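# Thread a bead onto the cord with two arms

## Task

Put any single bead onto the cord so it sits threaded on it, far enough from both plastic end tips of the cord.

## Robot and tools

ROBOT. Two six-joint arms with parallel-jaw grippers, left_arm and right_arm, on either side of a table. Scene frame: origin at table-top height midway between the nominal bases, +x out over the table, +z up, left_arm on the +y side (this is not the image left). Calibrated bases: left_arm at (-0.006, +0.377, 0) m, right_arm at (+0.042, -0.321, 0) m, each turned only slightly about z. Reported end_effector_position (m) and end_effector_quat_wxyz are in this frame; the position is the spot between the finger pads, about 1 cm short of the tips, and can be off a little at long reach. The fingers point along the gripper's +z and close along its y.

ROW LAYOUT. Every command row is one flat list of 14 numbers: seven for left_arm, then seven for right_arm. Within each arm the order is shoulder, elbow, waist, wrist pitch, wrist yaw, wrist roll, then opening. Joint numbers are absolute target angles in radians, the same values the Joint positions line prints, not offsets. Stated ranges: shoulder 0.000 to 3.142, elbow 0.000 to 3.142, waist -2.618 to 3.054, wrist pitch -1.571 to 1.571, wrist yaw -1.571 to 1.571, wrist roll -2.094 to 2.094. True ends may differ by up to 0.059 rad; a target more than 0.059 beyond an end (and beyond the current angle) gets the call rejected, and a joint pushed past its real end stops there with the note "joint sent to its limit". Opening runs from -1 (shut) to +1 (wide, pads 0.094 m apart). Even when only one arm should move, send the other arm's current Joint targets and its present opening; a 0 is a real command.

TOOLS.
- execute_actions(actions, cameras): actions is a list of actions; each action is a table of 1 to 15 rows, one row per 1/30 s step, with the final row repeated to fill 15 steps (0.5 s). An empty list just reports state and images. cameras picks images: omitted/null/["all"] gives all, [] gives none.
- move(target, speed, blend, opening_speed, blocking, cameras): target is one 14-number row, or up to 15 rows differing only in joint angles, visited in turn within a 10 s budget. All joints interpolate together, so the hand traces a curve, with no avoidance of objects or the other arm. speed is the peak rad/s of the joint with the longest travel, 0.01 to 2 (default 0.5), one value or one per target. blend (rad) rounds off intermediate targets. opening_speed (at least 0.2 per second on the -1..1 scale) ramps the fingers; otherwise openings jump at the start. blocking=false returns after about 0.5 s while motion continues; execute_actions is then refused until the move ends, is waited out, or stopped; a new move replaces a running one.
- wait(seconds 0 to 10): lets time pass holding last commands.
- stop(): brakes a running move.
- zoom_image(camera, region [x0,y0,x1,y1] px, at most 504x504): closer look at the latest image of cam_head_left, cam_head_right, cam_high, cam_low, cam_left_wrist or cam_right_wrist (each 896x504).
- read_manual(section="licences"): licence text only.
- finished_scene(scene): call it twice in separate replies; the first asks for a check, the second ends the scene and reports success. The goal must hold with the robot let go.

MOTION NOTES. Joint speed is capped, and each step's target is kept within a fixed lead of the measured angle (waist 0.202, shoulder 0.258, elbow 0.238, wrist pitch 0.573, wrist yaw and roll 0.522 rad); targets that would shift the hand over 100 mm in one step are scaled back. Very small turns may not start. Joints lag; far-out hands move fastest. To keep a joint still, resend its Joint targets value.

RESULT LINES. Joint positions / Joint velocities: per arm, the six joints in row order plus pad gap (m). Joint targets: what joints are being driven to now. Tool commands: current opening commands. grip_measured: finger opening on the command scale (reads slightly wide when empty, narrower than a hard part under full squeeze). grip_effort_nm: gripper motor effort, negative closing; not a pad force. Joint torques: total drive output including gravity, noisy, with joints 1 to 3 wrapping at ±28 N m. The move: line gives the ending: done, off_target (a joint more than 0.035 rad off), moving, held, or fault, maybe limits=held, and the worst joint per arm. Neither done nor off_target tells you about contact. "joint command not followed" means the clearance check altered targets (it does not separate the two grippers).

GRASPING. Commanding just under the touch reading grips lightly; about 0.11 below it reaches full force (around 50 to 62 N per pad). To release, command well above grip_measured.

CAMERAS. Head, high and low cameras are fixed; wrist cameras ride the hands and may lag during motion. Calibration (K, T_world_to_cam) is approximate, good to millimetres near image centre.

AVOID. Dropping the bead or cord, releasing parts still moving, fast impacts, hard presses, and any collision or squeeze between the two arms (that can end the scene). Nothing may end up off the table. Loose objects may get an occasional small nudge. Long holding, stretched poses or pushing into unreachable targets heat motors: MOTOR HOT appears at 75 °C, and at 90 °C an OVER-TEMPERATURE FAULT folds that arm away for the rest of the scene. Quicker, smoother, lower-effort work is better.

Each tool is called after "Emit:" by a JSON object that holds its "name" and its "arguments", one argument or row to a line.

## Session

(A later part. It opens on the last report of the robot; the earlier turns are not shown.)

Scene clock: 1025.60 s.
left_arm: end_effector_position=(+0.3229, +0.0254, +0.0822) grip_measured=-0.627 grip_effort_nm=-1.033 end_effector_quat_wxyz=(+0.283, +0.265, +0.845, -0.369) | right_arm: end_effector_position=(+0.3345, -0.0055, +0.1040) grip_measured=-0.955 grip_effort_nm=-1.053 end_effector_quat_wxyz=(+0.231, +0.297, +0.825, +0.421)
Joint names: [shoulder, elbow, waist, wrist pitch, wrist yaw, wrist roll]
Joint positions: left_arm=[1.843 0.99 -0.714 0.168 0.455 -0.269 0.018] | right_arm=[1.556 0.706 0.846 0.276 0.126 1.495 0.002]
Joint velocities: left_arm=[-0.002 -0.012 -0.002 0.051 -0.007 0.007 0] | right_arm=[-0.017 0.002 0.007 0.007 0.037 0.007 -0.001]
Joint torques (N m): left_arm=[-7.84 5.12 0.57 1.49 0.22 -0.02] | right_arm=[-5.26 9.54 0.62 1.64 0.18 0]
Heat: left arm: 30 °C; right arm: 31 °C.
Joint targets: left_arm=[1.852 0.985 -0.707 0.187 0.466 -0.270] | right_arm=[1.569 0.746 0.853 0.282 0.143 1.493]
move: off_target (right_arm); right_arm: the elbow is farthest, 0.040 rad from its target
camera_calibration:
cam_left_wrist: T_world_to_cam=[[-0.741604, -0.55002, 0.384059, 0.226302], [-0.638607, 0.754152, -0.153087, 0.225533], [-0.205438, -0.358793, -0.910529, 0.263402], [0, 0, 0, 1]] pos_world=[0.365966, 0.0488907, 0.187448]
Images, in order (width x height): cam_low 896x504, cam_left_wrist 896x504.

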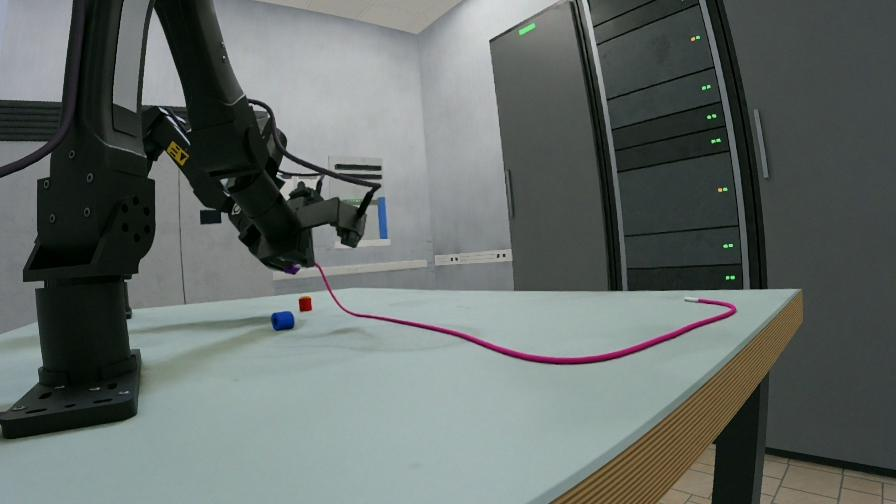

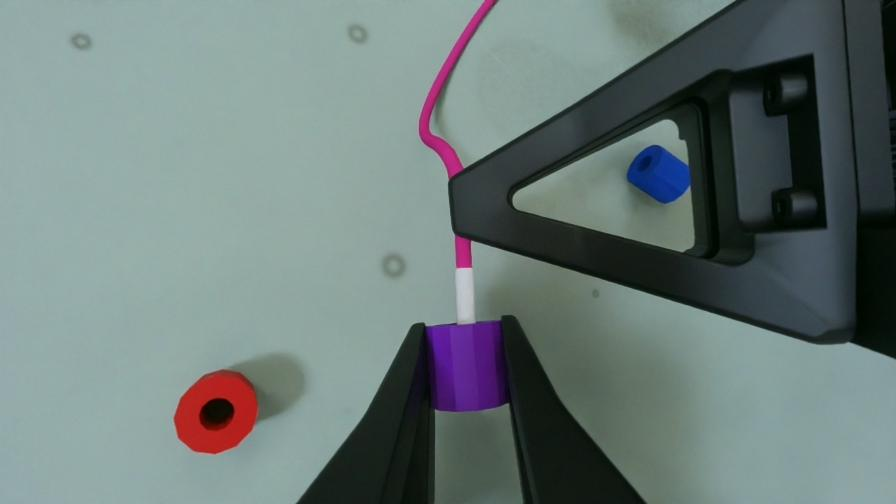

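Emit:
{"name": "move", "arguments": {
  "target": [1.852,0.985,-0.707,0.187,0.466,-0.27,-0.75,1.579,0.756,0.913,0.282,0.195,1.524,-1],
  "speed": 0.08,
  "cameras": ["cam_left_wrist","cam_low","cam_high"]
}}

Emit:
{"name": "zoom_image", "arguments": {
  "camera": "cam_high",
  "region": [400, 200, 500, 290]
}}

Emit:
{"name": "zoom_image", "arguments": {
  "camera": "cam_left_wrist",
  "region": [346, 160, 566, 460]
}}

Scene clock: 1039.30 s.
left_arm: end_effector_position=(+0.3229, +0.0254, +0.0822) grip_measured=-0.627 grip_effort_nm=-1.023 end_effector_quat_wxyz=(+0.283, +0.265, +0.845, -0.369) | right_arm: end_effector_position=(+0.3235, +0.0070, +0.1049) grip_measured=-0.955 grip_effort_nm=-1.057 end_effector_quat_wxyz=(+0.233, +0.297, +0.824, +0.423)
Joint names: [shoulder, elbow, waist, wrist pitch, wrist yaw, wrist roll]
Joint positions: left_arm=[1.843 0.99 -0.714 0.168 0.455 -0.269 0.018] | right_arm=[1.565 0.716 0.905 0.276 0.178 1.526 0.002]
Joint velocities: left_arm=[-0.002 0.002 0.007 -0.037 -0.022 0.022 -0.001] | right_arm=[0.002 0.007 -0.007 -0.007 0.007 -0.022 0]
Joint torques (N m): left_arm=[-7.83 5.14 0.58 1.49 0.22 -0.02] | right_arm=[-5.24 9.59 0.79 1.62 0.2 -0.01]
Heat: left arm: 30 °C; right arm: 32 °C.
Joint targets: left_arm=[1.852 0.985 -0.707 0.187 0.466 -0.270] | right_arm=[1.579 0.756 0.913 0.282 0.195 1.524]
move: off_target (right_arm); right_arm: the elbow is farthest, 0.040 rad from its target
camera_calibration:
cam_left_wrist: T_world_to_cam=[[-0.741604, -0.55002, 0.384059, 0.226302], [-0.638607, 0.754152, -0.153087, 0.225533], [-0.205438, -0.358793, -0.910529, 0.263402], [0, 0, 0, 1]] pos_world=[0.365966, 0.0488907, 0.187448]
Images, in order (width x height): cam_high 896x504, cam_low 896x504, cam_left_wrist 896x504.

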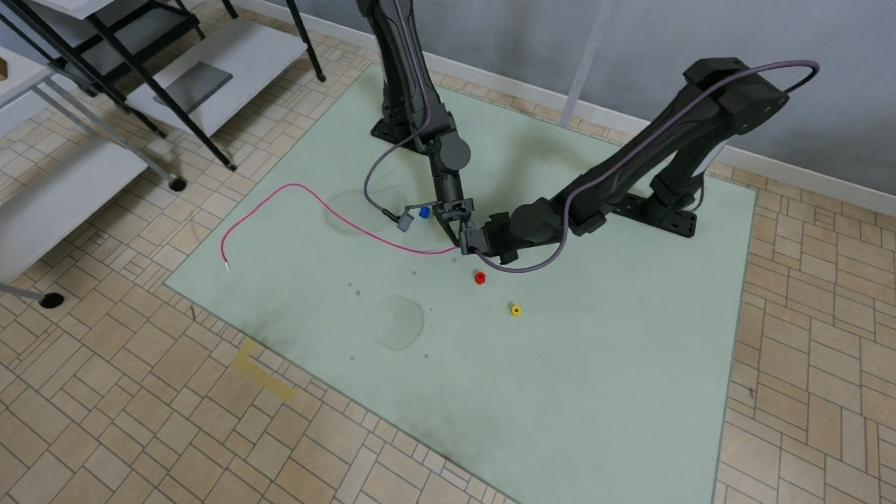

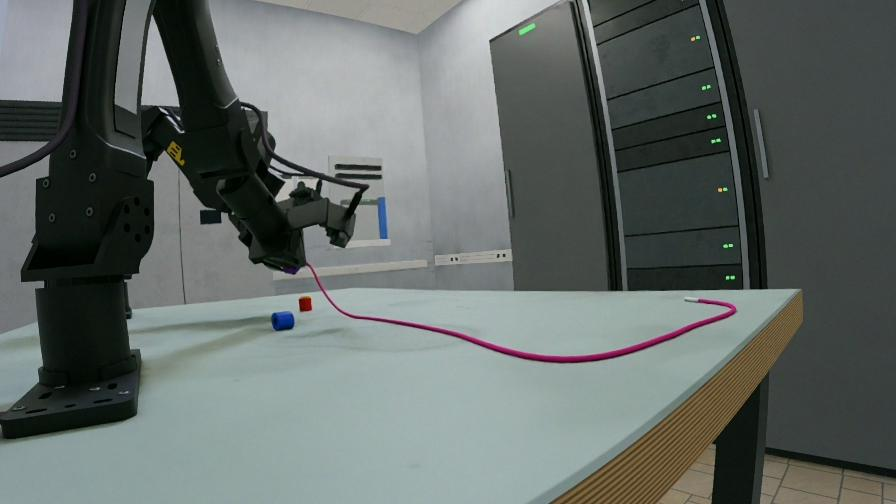

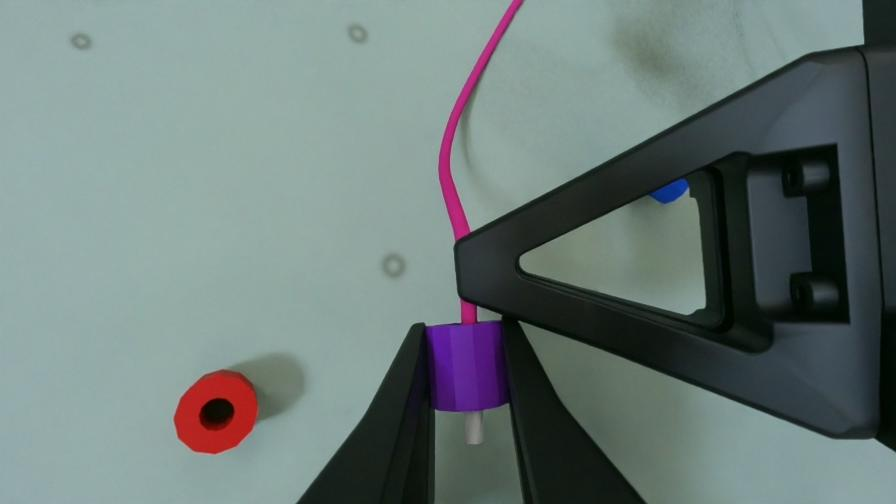

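Scaled by 5.040 from the camera's 896x504 image, which has a finer 1280x720 frame.

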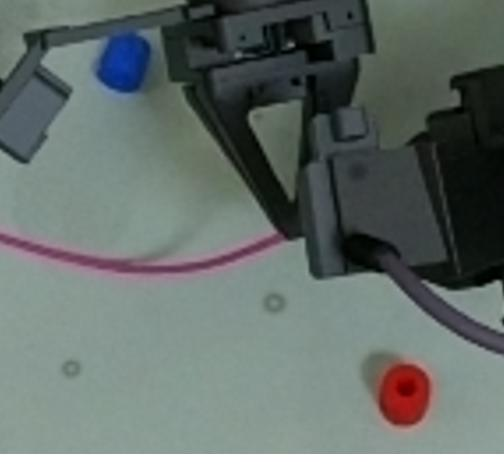

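Scaled by 1.680 from the camera's 896x504 image, which has a finer 1280x720 frame.

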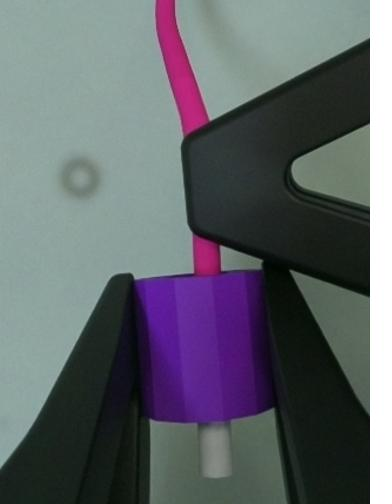

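Emit:
{"name": "move", "arguments": {
  "target": [1.852,0.985,-0.707,0.187,0.466,-0.27,-0.45,1.579,0.756,0.913,0.282,0.195,1.524,-1],
  "opening_speed": 0.3,
  "cameras": ["cam_left_wrist"]
}}

Emit:
{"name": "move", "arguments": {
  "target": [1.730,0.872,-0.689,0.2075,0.480,-0.258,-0.45,1.579,0.756,0.913,0.282,0.195,1.524,-1],
  "speed": 0.1,
  "cameras": ["cam_left_wrist","cam_low"]
}}

Emit:
{"name": "zoom_image", "arguments": {
  "camera": "cam_low",
  "region": [260, 235, 330, 295]
}}

Emit:
{"name": "zoom_image", "arguments": {
  "camera": "cam_left_wrist",
  "region": [346, 160, 566, 460]
}}

Scene clock: 1076.20 s.
left_arm: end_effector_position=(+0.3229, +0.0254, +0.0822) grip_measured=-0.452 grip_effort_nm=0.105 end_effector_quat_wxyz=(+0.283, +0.265, +0.845, -0.369) | right_arm: end_effector_position=(+0.3237, +0.0068, +0.1049) grip_measured=-0.955 grip_effort_nm=-1.057 end_effector_quat_wxyz=(+0.234, +0.297, +0.824, +0.423)
Joint names: [shoulder, elbow, waist, wrist pitch, wrist yaw, wrist roll]
Joint positions: left_arm=[1.843 0.99 -0.714 0.168 0.455 -0.269 0.026] | right_arm=[1.565 0.716 0.905 0.276 0.179 1.527 0.002]
Joint velocities: left_arm=[-0.012 -0.007 -0.007 0.022 0.051 0.037 0] | right_arm=[-0.002 -0.012 0.002 0.007 -0.007 0.022 0]
Joint torques (N m): left_arm=[-7.84 5.12 0.55 1.49 0.22 -0.02] | right_arm=[-5.27 9.51 0.73 1.63 0.2 -0.01]
Heat: left arm: 30 °C; right arm: 32 °C.
Joint targets: left_arm=[1.852 0.985 -0.707 0.187 0.466 -0.270] | right_arm=[1.579 0.756 0.913 0.282 0.195 1.524]
move: off_target (right_arm); right_arm: the elbow is farthest, 0.040 rad from its target
camera_calibration:
cam_left_wrist: T_world_to_cam=[[-0.741604, -0.55002, 0.384059, 0.226302], [-0.638607, 0.754152, -0.153087, 0.225533], [-0.205438, -0.358793, -0.910529, 0.263402], [0, 0, 0, 1]] pos_world=[0.365966, 0.0488907, 0.187448]
Images, in order (width x height): cam_left_wrist 896x504.

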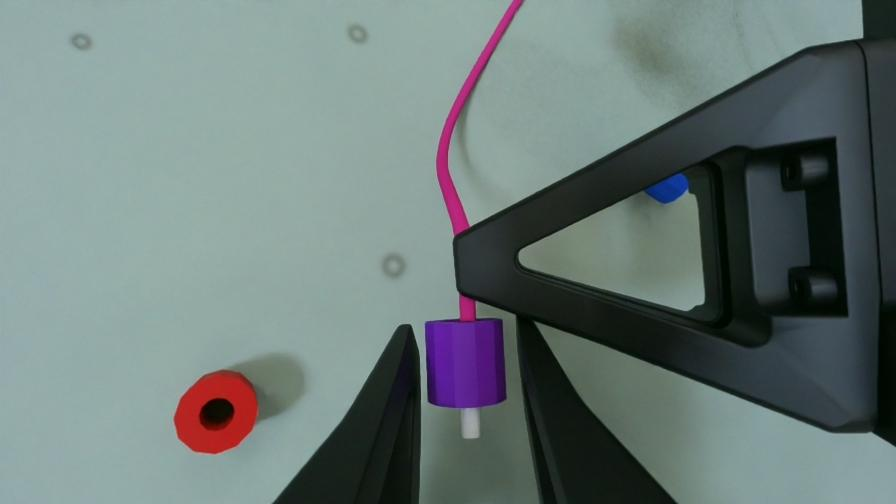

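Scene clock: 1077.73 s.
left_arm: end_effector_position=(+0.3044, +0.0460, +0.0748) grip_measured=-0.452 grip_effort_nm=0.100 end_effector_quat_wxyz=(+0.274, +0.260, +0.850, -0.368) | right_arm: end_effector_position=(+0.3237, +0.0068, +0.1049) grip_measured=-0.955 grip_effort_nm=-1.057 end_effector_quat_wxyz=(+0.234, +0.297, +0.824, +0.423)
Joint names: [shoulder, elbow, waist, wrist pitch, wrist yaw, wrist roll]
Joint positions: left_arm=[1.772 0.878 -0.698 0.188 0.468 -0.267 0.026] | right_arm=[1.565 0.716 0.905 0.276 0.179 1.527 0.002]
Joint velocities: left_arm=[-0.007 0.002 0.007 -0.066 0.022 -0.007 0] | right_arm=[-0.017 -0.017 -0.002 -0.066 0.037 -0.022 -0.001]
Joint torques (N m): left_arm=[-11.52 4.96 0.77 1.47 0.24 0.07] | right_arm=[-5.31 9.44 0.77 1.64 0.18 -0.02]
Heat: left arm: 30 °C; right arm: 32 °C.
Joint targets: left_arm=[1.730 0.872 -0.689 0.207 0.480 -0.258] | right_arm=[1.579 0.756 0.913 0.282 0.195 1.524]
move: off_target (left_arm, right_arm); left_arm: the shoulder is farthest, 0.042 rad from its target; right_arm: the elbow is farthest, 0.040 rad from its target
camera_calibration:
cam_left_wrist: T_world_to_cam=[[-0.73081, -0.556243, 0.395613, 0.222837], [-0.645103, 0.752254, -0.133998, 0.197695], [-0.223066, -0.353139, -0.908589, 0.26519], [0, 0, 0, 1]] pos_world=[0.34954, 0.0688835, 0.179282]
Images, in order (width x height): cam_low 896x504, cam_left_wrist 896x504.

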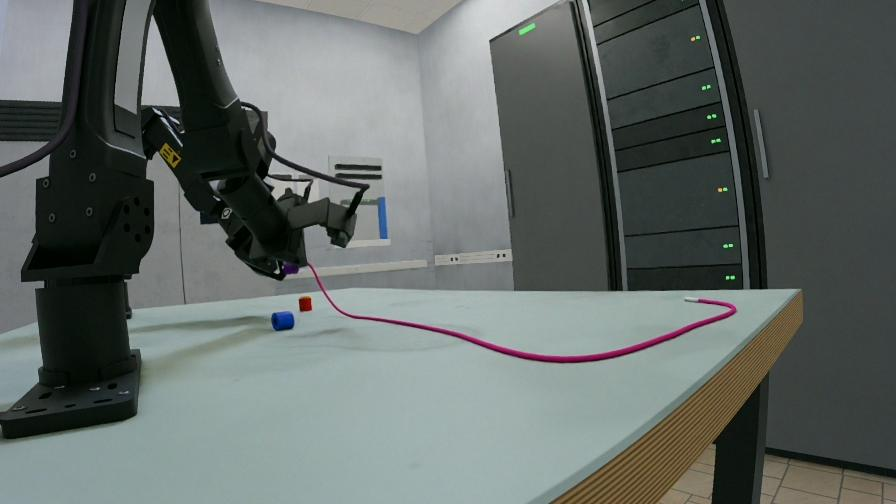

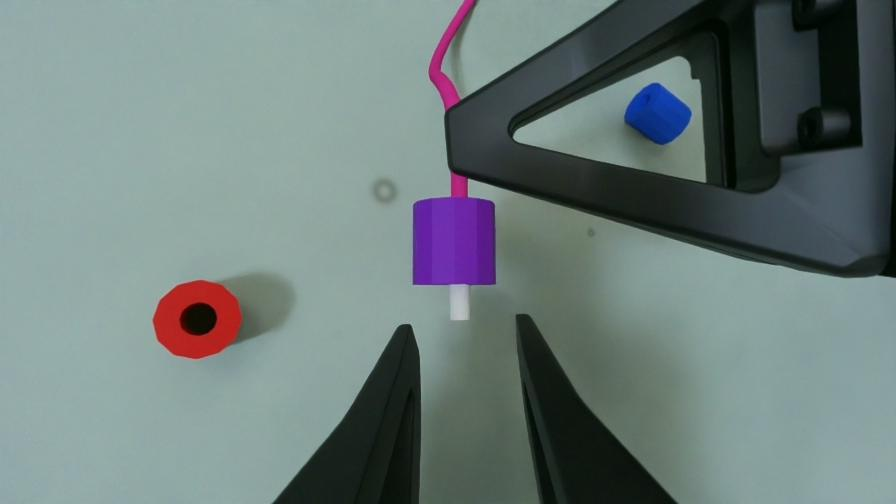

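Scaled by 7.200 from the camera's 896x504 image, which has a finer 1280x720 frame.

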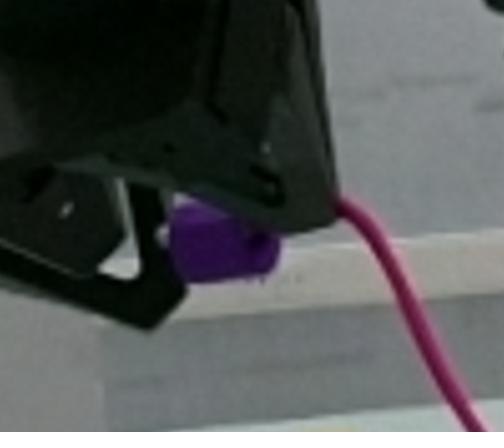

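Scaled by 1.680 from the camera's 896x504 image, which has a finer 1280x720 frame.

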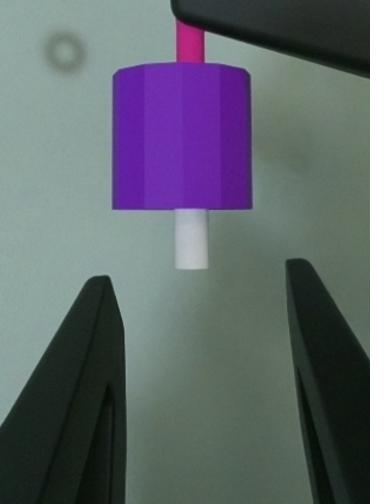

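Emit:
{"name": "move", "arguments": {
  "target": [1.797,0.955,-0.684,0.16,0.482,-0.256,-0.45,1.579,0.756,0.913,0.282,0.195,1.524,-1],
  "speed": 0.1,
  "cameras": ["cam_left_wrist","cam_low"]
}}

Emit:
{"name": "zoom_image", "arguments": {
  "camera": "cam_low",
  "region": [260, 235, 330, 295]
}}

Emit:
{"name": "zoom_image", "arguments": {
  "camera": "cam_left_wrist",
  "region": [346, 160, 566, 460]
}}

Scene clock: 1097.60 s.
left_arm: end_effector_position=(+0.3144, +0.0410, +0.0861) grip_measured=-0.452 grip_effort_nm=0.100 end_effector_quat_wxyz=(+0.281, +0.260, +0.846, -0.370) | right_arm: end_effector_position=(+0.3237, +0.0068, +0.1049) grip_measured=-0.955 grip_effort_nm=-1.057 end_effector_quat_wxyz=(+0.234, +0.297, +0.824, +0.423)
Joint names: [shoulder, elbow, waist, wrist pitch, wrist yaw, wrist roll]
Joint positions: left_arm=[1.78 0.928 -0.693 0.162 0.471 -0.265 0.026] | right_arm=[1.565 0.716 0.905 0.276 0.179 1.527 0.002]
Joint velocities: left_arm=[0.022 -0.002 -0.002 -0.051 -0.066 -0.007 0] | right_arm=[-0.012 -0.017 0.017 -0.007 -0.007 -0.037 0.001]
Joint torques (N m): left_arm=[-6.6 7.65 0.76 1.3 0.23 0.07] | right_arm=[-5.22 9.48 0.7 1.64 0.21 -0.02]
Heat: left arm: 31 °C; right arm: 32 °C.
Joint targets: left_arm=[1.797 0.955 -0.684 0.160 0.482 -0.256] | right_arm=[1.579 0.756 0.913 0.282 0.195 1.524]
move: off_target (right_arm); right_arm: the elbow is farthest, 0.040 rad from its target
camera_calibration:
cam_left_wrist: T_world_to_cam=[[-0.7353, -0.553466, 0.391164, 0.224621], [-0.644565, 0.749442, -0.151237, 0.21086], [-0.20945, -0.363335, -0.90781, 0.271992], [0, 0, 0, 1]] pos_world=[0.358046, 0.065117, 0.190943]
Images, in order (width x height): cam_low 896x504, cam_left_wrist 896x504.

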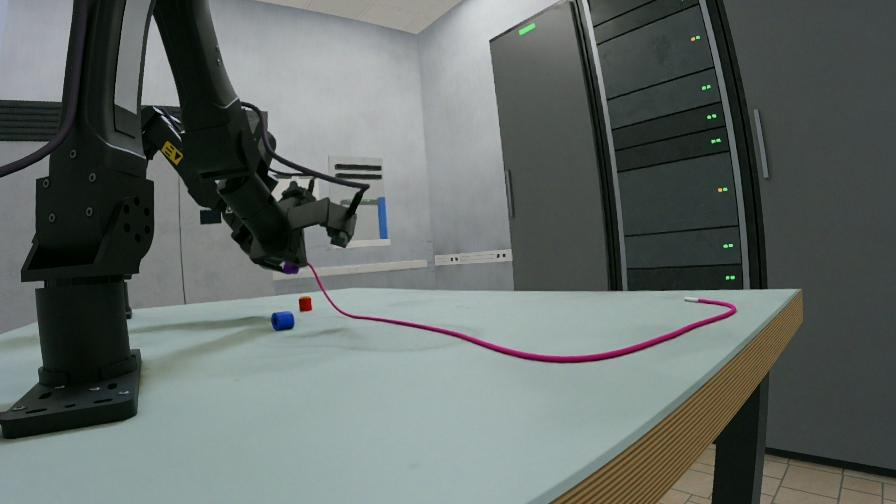

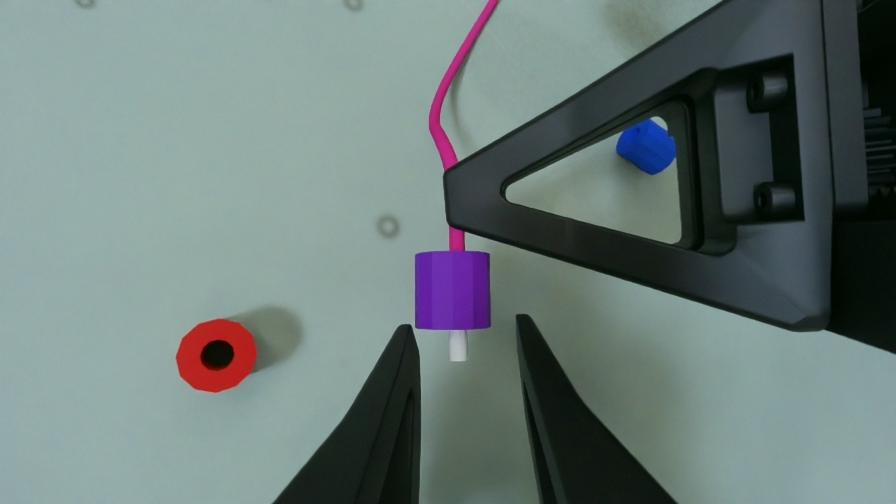

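Scaled by 7.200 from the camera's 896x504 image, which has a finer 1280x720 frame.

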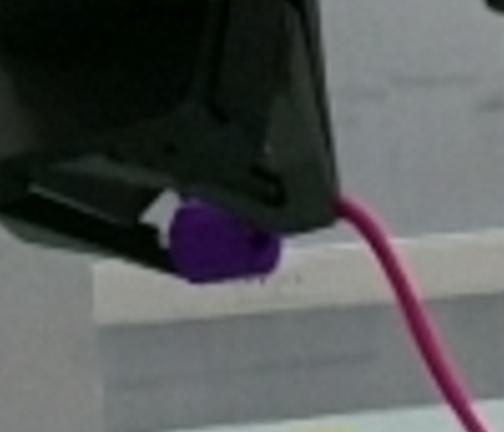

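Scaled by 1.680 from the camera's 896x504 image, which has a finer 1280x720 frame.

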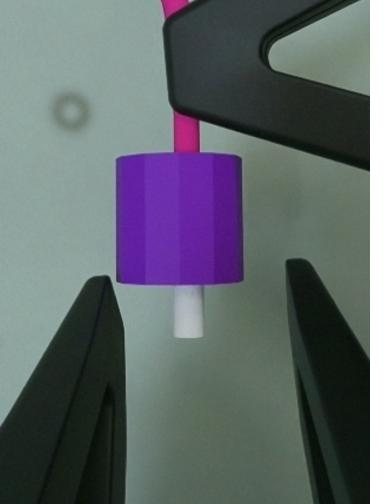

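Emit:
{"name": "move", "arguments": {
  "target": [1.797,0.913,-0.684,0.16,0.482,-0.256,-0.45,1.579,0.756,0.913,0.282,0.195,1.524,-1],
  "speed": 0.1,
  "cameras": ["cam_left_wrist","cam_low"]
}}

Emit:
{"name": "zoom_image", "arguments": {
  "camera": "cam_low",
  "region": [260, 235, 330, 295]
}}

Emit:
{"name": "zoom_image", "arguments": {
  "camera": "cam_left_wrist",
  "region": [346, 160, 566, 460]
}}

Scene clock: 1115.33 s.
left_arm: end_effector_position=(+0.3117, +0.0430, +0.0817) grip_measured=-0.452 grip_effort_nm=0.100 end_effector_quat_wxyz=(+0.276, +0.260, +0.849, -0.368) | right_arm: end_effector_position=(+0.3237, +0.0068, +0.1049) grip_measured=-0.955 grip_effort_nm=-1.057 end_effector_quat_wxyz=(+0.234, +0.297, +0.824, +0.423)
Joint names: [shoulder, elbow, waist, wrist pitch, wrist yaw, wrist roll]
Joint positions: left_arm=[1.78 0.918 -0.693 0.16 0.471 -0.264 0.026] | right_arm=[1.565 0.716 0.905 0.276 0.179 1.527 0.002]
Joint velocities: left_arm=[-0.017 -0.012 -0.012 -0.022 -0.037 0.007 0.001] | right_arm=[-0.002 0.002 -0.012 0.007 0.051 -0.051 0]
Joint torques (N m): left_arm=[-6.56 5.15 0.73 1.31 0.23 0.07] | right_arm=[-5.29 9.47 0.76 1.62 0.19 -0.02]
Heat: left arm: 30 °C; right arm: 32 °C.
Joint targets: left_arm=[1.797 0.913 -0.684 0.160 0.482 -0.256] | right_arm=[1.579 0.756 0.913 0.282 0.195 1.524]
move: off_target (right_arm); right_arm: the elbow is farthest, 0.040 rad from its target
camera_calibration:
cam_left_wrist: T_world_to_cam=[[-0.731441, -0.556376, 0.394259, 0.224116], [-0.645872, 0.750716, -0.138833, 0.206245], [-0.218733, -0.356189, -0.908452, 0.2708], [0, 0, 0, 1]] pos_world=[0.356369, 0.0663173, 0.186283]
Images, in order (width x height): cam_low 896x504, cam_left_wrist 896x504.

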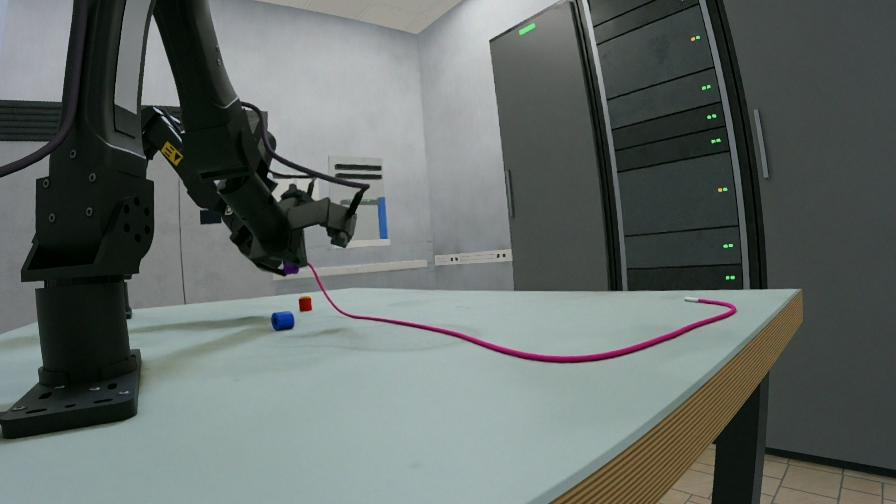

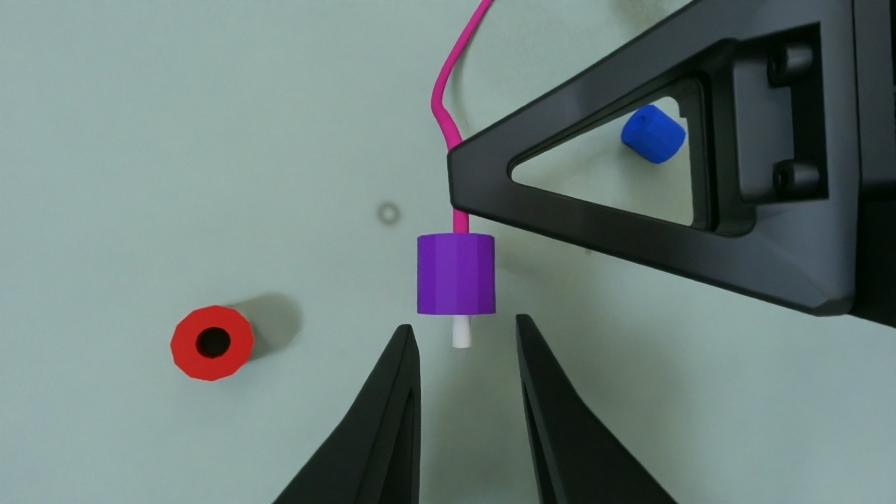

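Scaled by 7.200 from the camera's 896x504 image, which has a finer 1280x720 frame.

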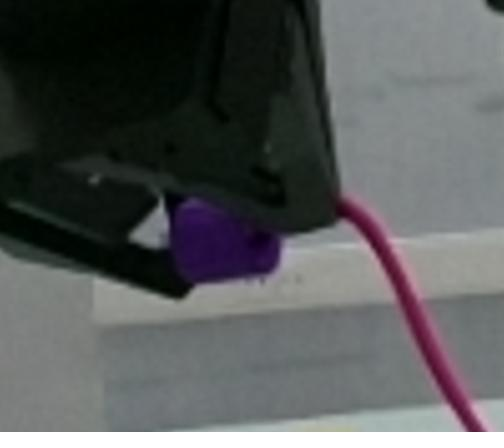

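Scaled by 1.680 from the camera's 896x504 image, which has a finer 1280x720 frame.

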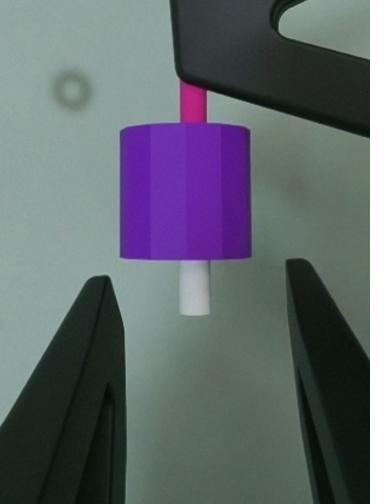

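Emit:
{"name": "zoom_image", "arguments": {
  "camera": "cam_low",
  "region": [272, 255, 304, 280]
}}

Scaled by 15.750 from the camera's 896x504 image, which has a finer 1280x720 frame.

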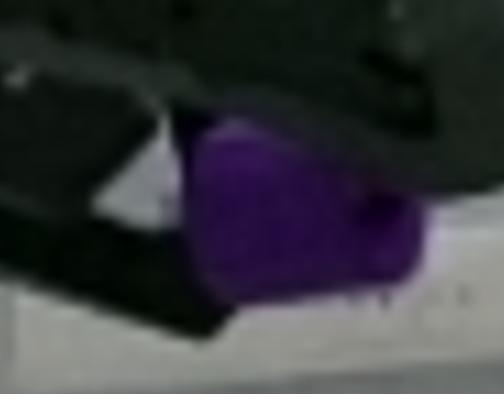

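Emit:
{"name": "move", "arguments": {
  "target": [1.723,0.913,-0.684,0.16,0.482,-0.256,-0.45,1.579,0.756,0.913,0.282,0.195,1.524,-1],
  "speed": 0.1,
  "cameras": ["cam_left_wrist","cam_low"]
}}

Emit:
{"name": "zoom_image", "arguments": {
  "camera": "cam_low",
  "region": [272, 250, 304, 280]
}}

Emit:
{"name": "zoom_image", "arguments": {
  "camera": "cam_left_wrist",
  "region": [346, 160, 566, 460]
}}

Scene clock: 1142.07 s.
left_arm: end_effector_position=(+0.3119, +0.0428, +0.0884) grip_measured=-0.452 grip_effort_nm=0.105 end_effector_quat_wxyz=(+0.282, +0.261, +0.846, -0.371) | right_arm: end_effector_position=(+0.3237, +0.0068, +0.1049) grip_measured=-0.955 grip_effort_nm=-1.057 end_effector_quat_wxyz=(+0.234, +0.297, +0.824, +0.423)
Joint names: [shoulder, elbow, waist, wrist pitch, wrist yaw, wrist roll]
Joint positions: left_arm=[1.764 0.918 -0.693 0.158 0.471 -0.264 0.026] | right_arm=[1.565 0.716 0.905 0.276 0.179 1.527 0.002]
Joint velocities: left_arm=[0.002 -0.012 -0.007 -0.022 0.007 0.007 0.001] | right_arm=[-0.002 0.007 0.007 -0.066 -0.007 -0.007 0]
Joint torques (N m): left_arm=[-11.49 5.19 0.73 1.34 0.22 0.07] | right_arm=[-5.29 9.48 0.76 1.63 0.19 0]
Heat: left arm: 29 °C; right arm: 32 °C.
Joint targets: left_arm=[1.723 0.913 -0.684 0.160 0.482 -0.256] | right_arm=[1.579 0.756 0.913 0.282 0.195 1.524]
move: off_target (left_arm, right_arm); left_arm: the shoulder is farthest, 0.041 rad from its target; right_arm: the elbow is farthest, 0.040 rad from its target
camera_calibration:
cam_left_wrist: T_world_to_cam=[[-0.736241, -0.552613, 0.3906, 0.223138], [-0.643926, 0.749585, -0.153237, 0.208253], [-0.208107, -0.364337, -0.907717, 0.273895], [0, 0, 0, 1]] pos_world=[0.355382, 0.0669956, 0.193374]
Images, in order (width x height): cam_low 896x504, cam_left_wrist 896x504.

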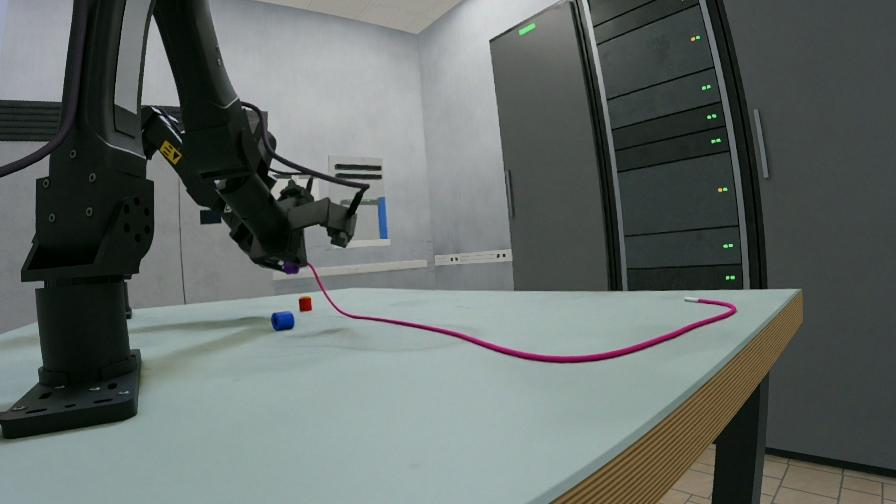

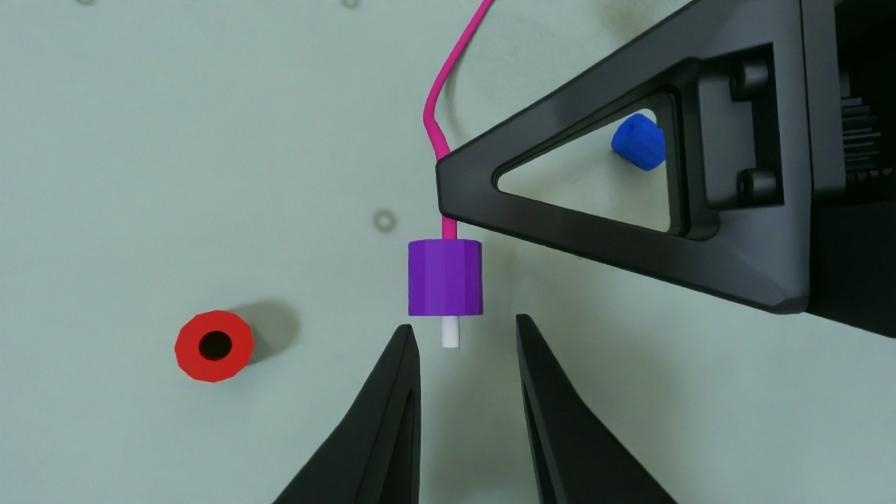

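Scaled by 15.750 from the camera's 896x504 image, which has a finer 1280x720 frame.

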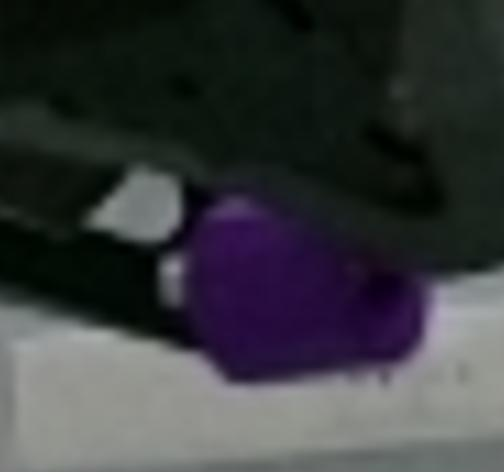

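Scaled by 1.680 from the camera's 896x504 image, which has a finer 1280x720 frame.

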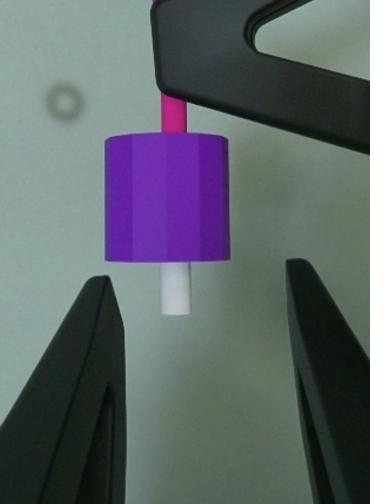

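Emit:
{"name": "move", "arguments": {
  "target": [1.723,0.913,-0.673,0.16,0.482,-0.256,-0.45,1.579,0.756,0.913,0.282,0.195,1.524,-1],
  "speed": 0.1,
  "cameras": ["cam_left_wrist"]
}}

Emit:
{"name": "move", "arguments": {
  "target": [1.723,0.913,-0.673,0.16,0.482,-0.256,-1,1.579,0.756,0.913,0.282,0.195,1.524,-1],
  "opening_speed": 0.3,
  "cameras": ["cam_left_wrist","cam_low"]
}}

Emit:
{"name": "zoom_image", "arguments": {
  "camera": "cam_low",
  "region": [272, 250, 304, 280]
}}

Emit:
{"name": "zoom_image", "arguments": {
  "camera": "cam_left_wrist",
  "region": [346, 160, 566, 460]
}}

Scene clock: 1152.97 s.
left_arm: end_effector_position=(+0.3156, +0.0463, +0.0884) grip_measured=-0.452 grip_effort_nm=0.100 end_effector_quat_wxyz=(+0.284, +0.256, +0.847, -0.369) | right_arm: end_effector_position=(+0.3237, +0.0068, +0.1049) grip_measured=-0.955 grip_effort_nm=-1.053 end_effector_quat_wxyz=(+0.234, +0.297, +0.824, +0.423)
Joint names: [shoulder, elbow, waist, wrist pitch, wrist yaw, wrist roll]
Joint positions: left_arm=[1.764 0.918 -0.682 0.158 0.471 -0.264 0.026] | right_arm=[1.565 0.716 0.905 0.276 0.179 1.527 0.002]
Joint velocities: left_arm=[-0.017 0.007 -0.002 0.007 -0.037 -0.007 0] | right_arm=[0.002 0.002 -0.007 -0.007 0.007 -0.007 0]
Joint torques (N m): left_arm=[-11.49 5.2 0.7 1.34 0.22 0.07] | right_arm=[-5.26 9.52 0.79 1.65 0.2 -0.01]
Heat: left arm: 29 °C; right arm: 32 °C.
Joint targets: left_arm=[1.723 0.913 -0.673 0.160 0.482 -0.256] | right_arm=[1.579 0.756 0.913 0.282 0.195 1.524]
move: off_target (left_arm, right_arm); left_arm: the shoulder is farthest, 0.041 rad from its target; right_arm: the elbow is farthest, 0.040 rad from its target
camera_calibration:
cam_left_wrist: T_world_to_cam=[[-0.730083, -0.560724, 0.3906, 0.226239], [-0.652179, 0.742416, -0.153237, 0.210906], [-0.204063, -0.366617, -0.907717, 0.274781], [0, 0, 0, 1]] pos_world=[0.358794, 0.0710171, 0.193374]
Images, in order (width x height): cam_left_wrist 896x504.

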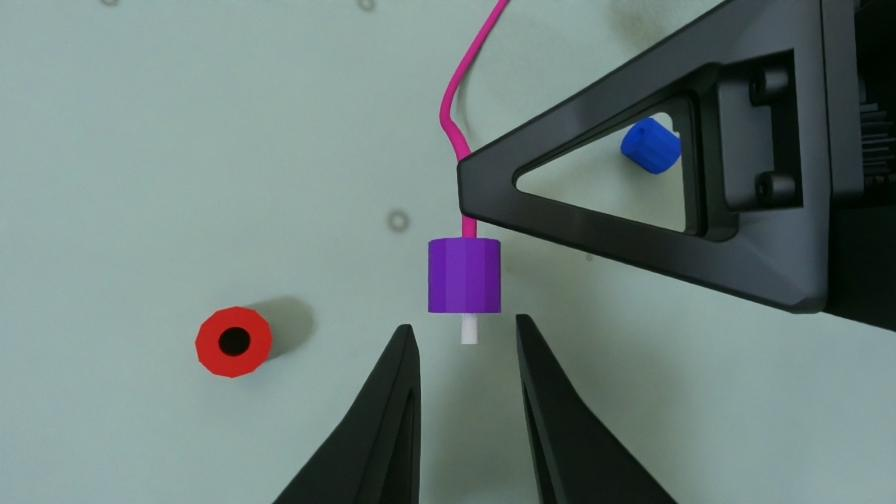

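Scene clock: 1155.00 s.
left_arm: end_effector_position=(+0.3156, +0.0463, +0.0884) grip_measured=-0.997 grip_effort_nm=-0.144 end_effector_quat_wxyz=(+0.284, +0.256, +0.847, -0.369) | right_arm: end_effector_position=(+0.3237, +0.0068, +0.1049) grip_measured=-0.955 grip_effort_nm=-1.057 end_effector_quat_wxyz=(+0.234, +0.297, +0.824, +0.423)
Joint names: [shoulder, elbow, waist, wrist pitch, wrist yaw, wrist roll]
Joint positions: left_arm=[1.764 0.918 -0.682 0.158 0.471 -0.264 0] | right_arm=[1.565 0.716 0.905 0.276 0.179 1.527 0.002]
Joint velocities: left_arm=[-0.012 -0.007 0.007 -0.007 -0.081 -0.022 0] | right_arm=[-0.007 0.002 0.002 -0.095 -0.066 0.051 0]
Joint torques (N m): left_arm=[-11.51 5.2 0.72 1.34 0.22 0.06] | right_arm=[-5.38 9.48 0.73 1.63 0.2 -0.01]
Heat: left arm: 29 °C; right arm: 32 °C.
Joint targets: left_arm=[1.723 0.913 -0.673 0.160 0.482 -0.256] | right_arm=[1.579 0.756 0.913 0.282 0.195 1.524]
move: off_target (left_arm, right_arm); left_arm: the shoulder is farthest, 0.041 rad from its target; right_arm: the elbow is farthest, 0.040 rad from its target
camera_calibration:
cam_left_wrist: T_world_to_cam=[[-0.730083, -0.560724, 0.3906, 0.226239], [-0.652179, 0.742416, -0.153237, 0.210906], [-0.204063, -0.366617, -0.907717, 0.274781], [0, 0, 0, 1]] pos_world=[0.358794, 0.0710171, 0.193374]
Images, in order (width x height): cam_low 896x504, cam_left_wrist 896x504.

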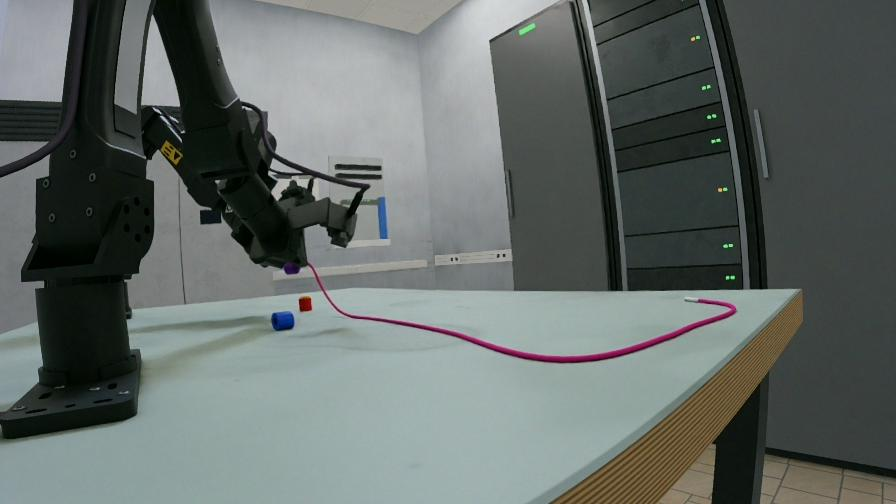

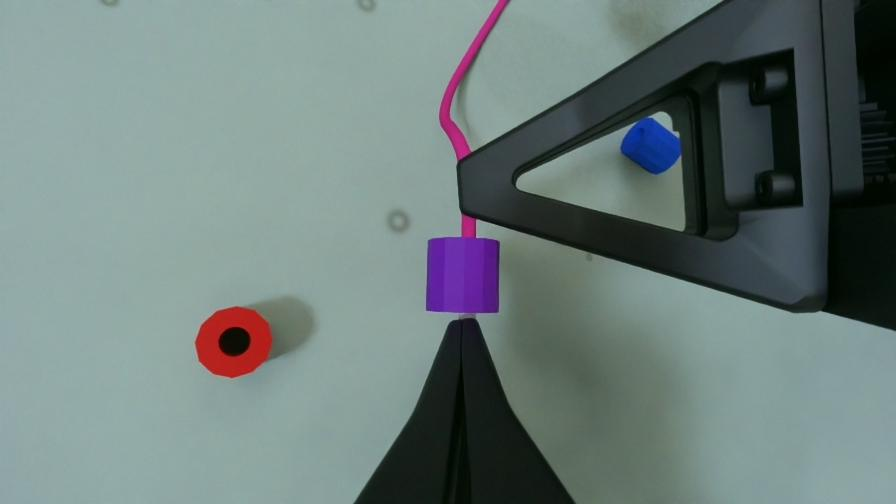

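Scaled by 15.750 from the camera's 896x504 image, which has a finer 1280x720 frame.

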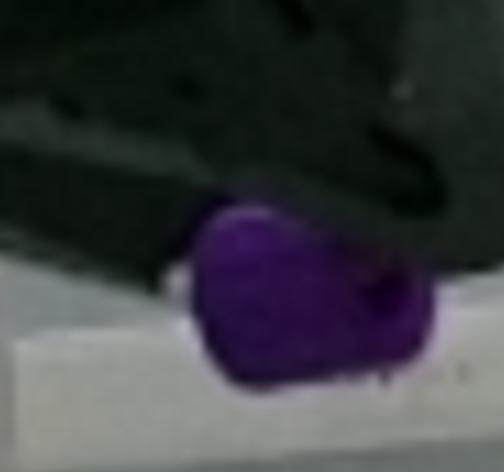

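Scaled by 1.680 from the camera's 896x504 image, which has a finer 1280x720 frame.

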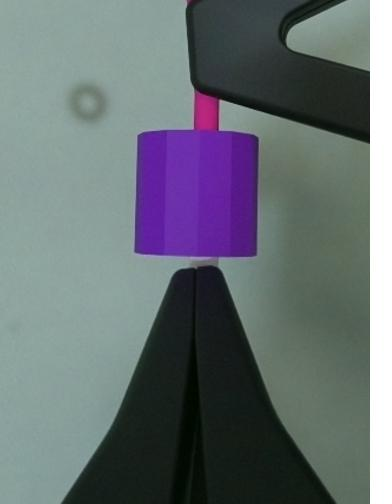

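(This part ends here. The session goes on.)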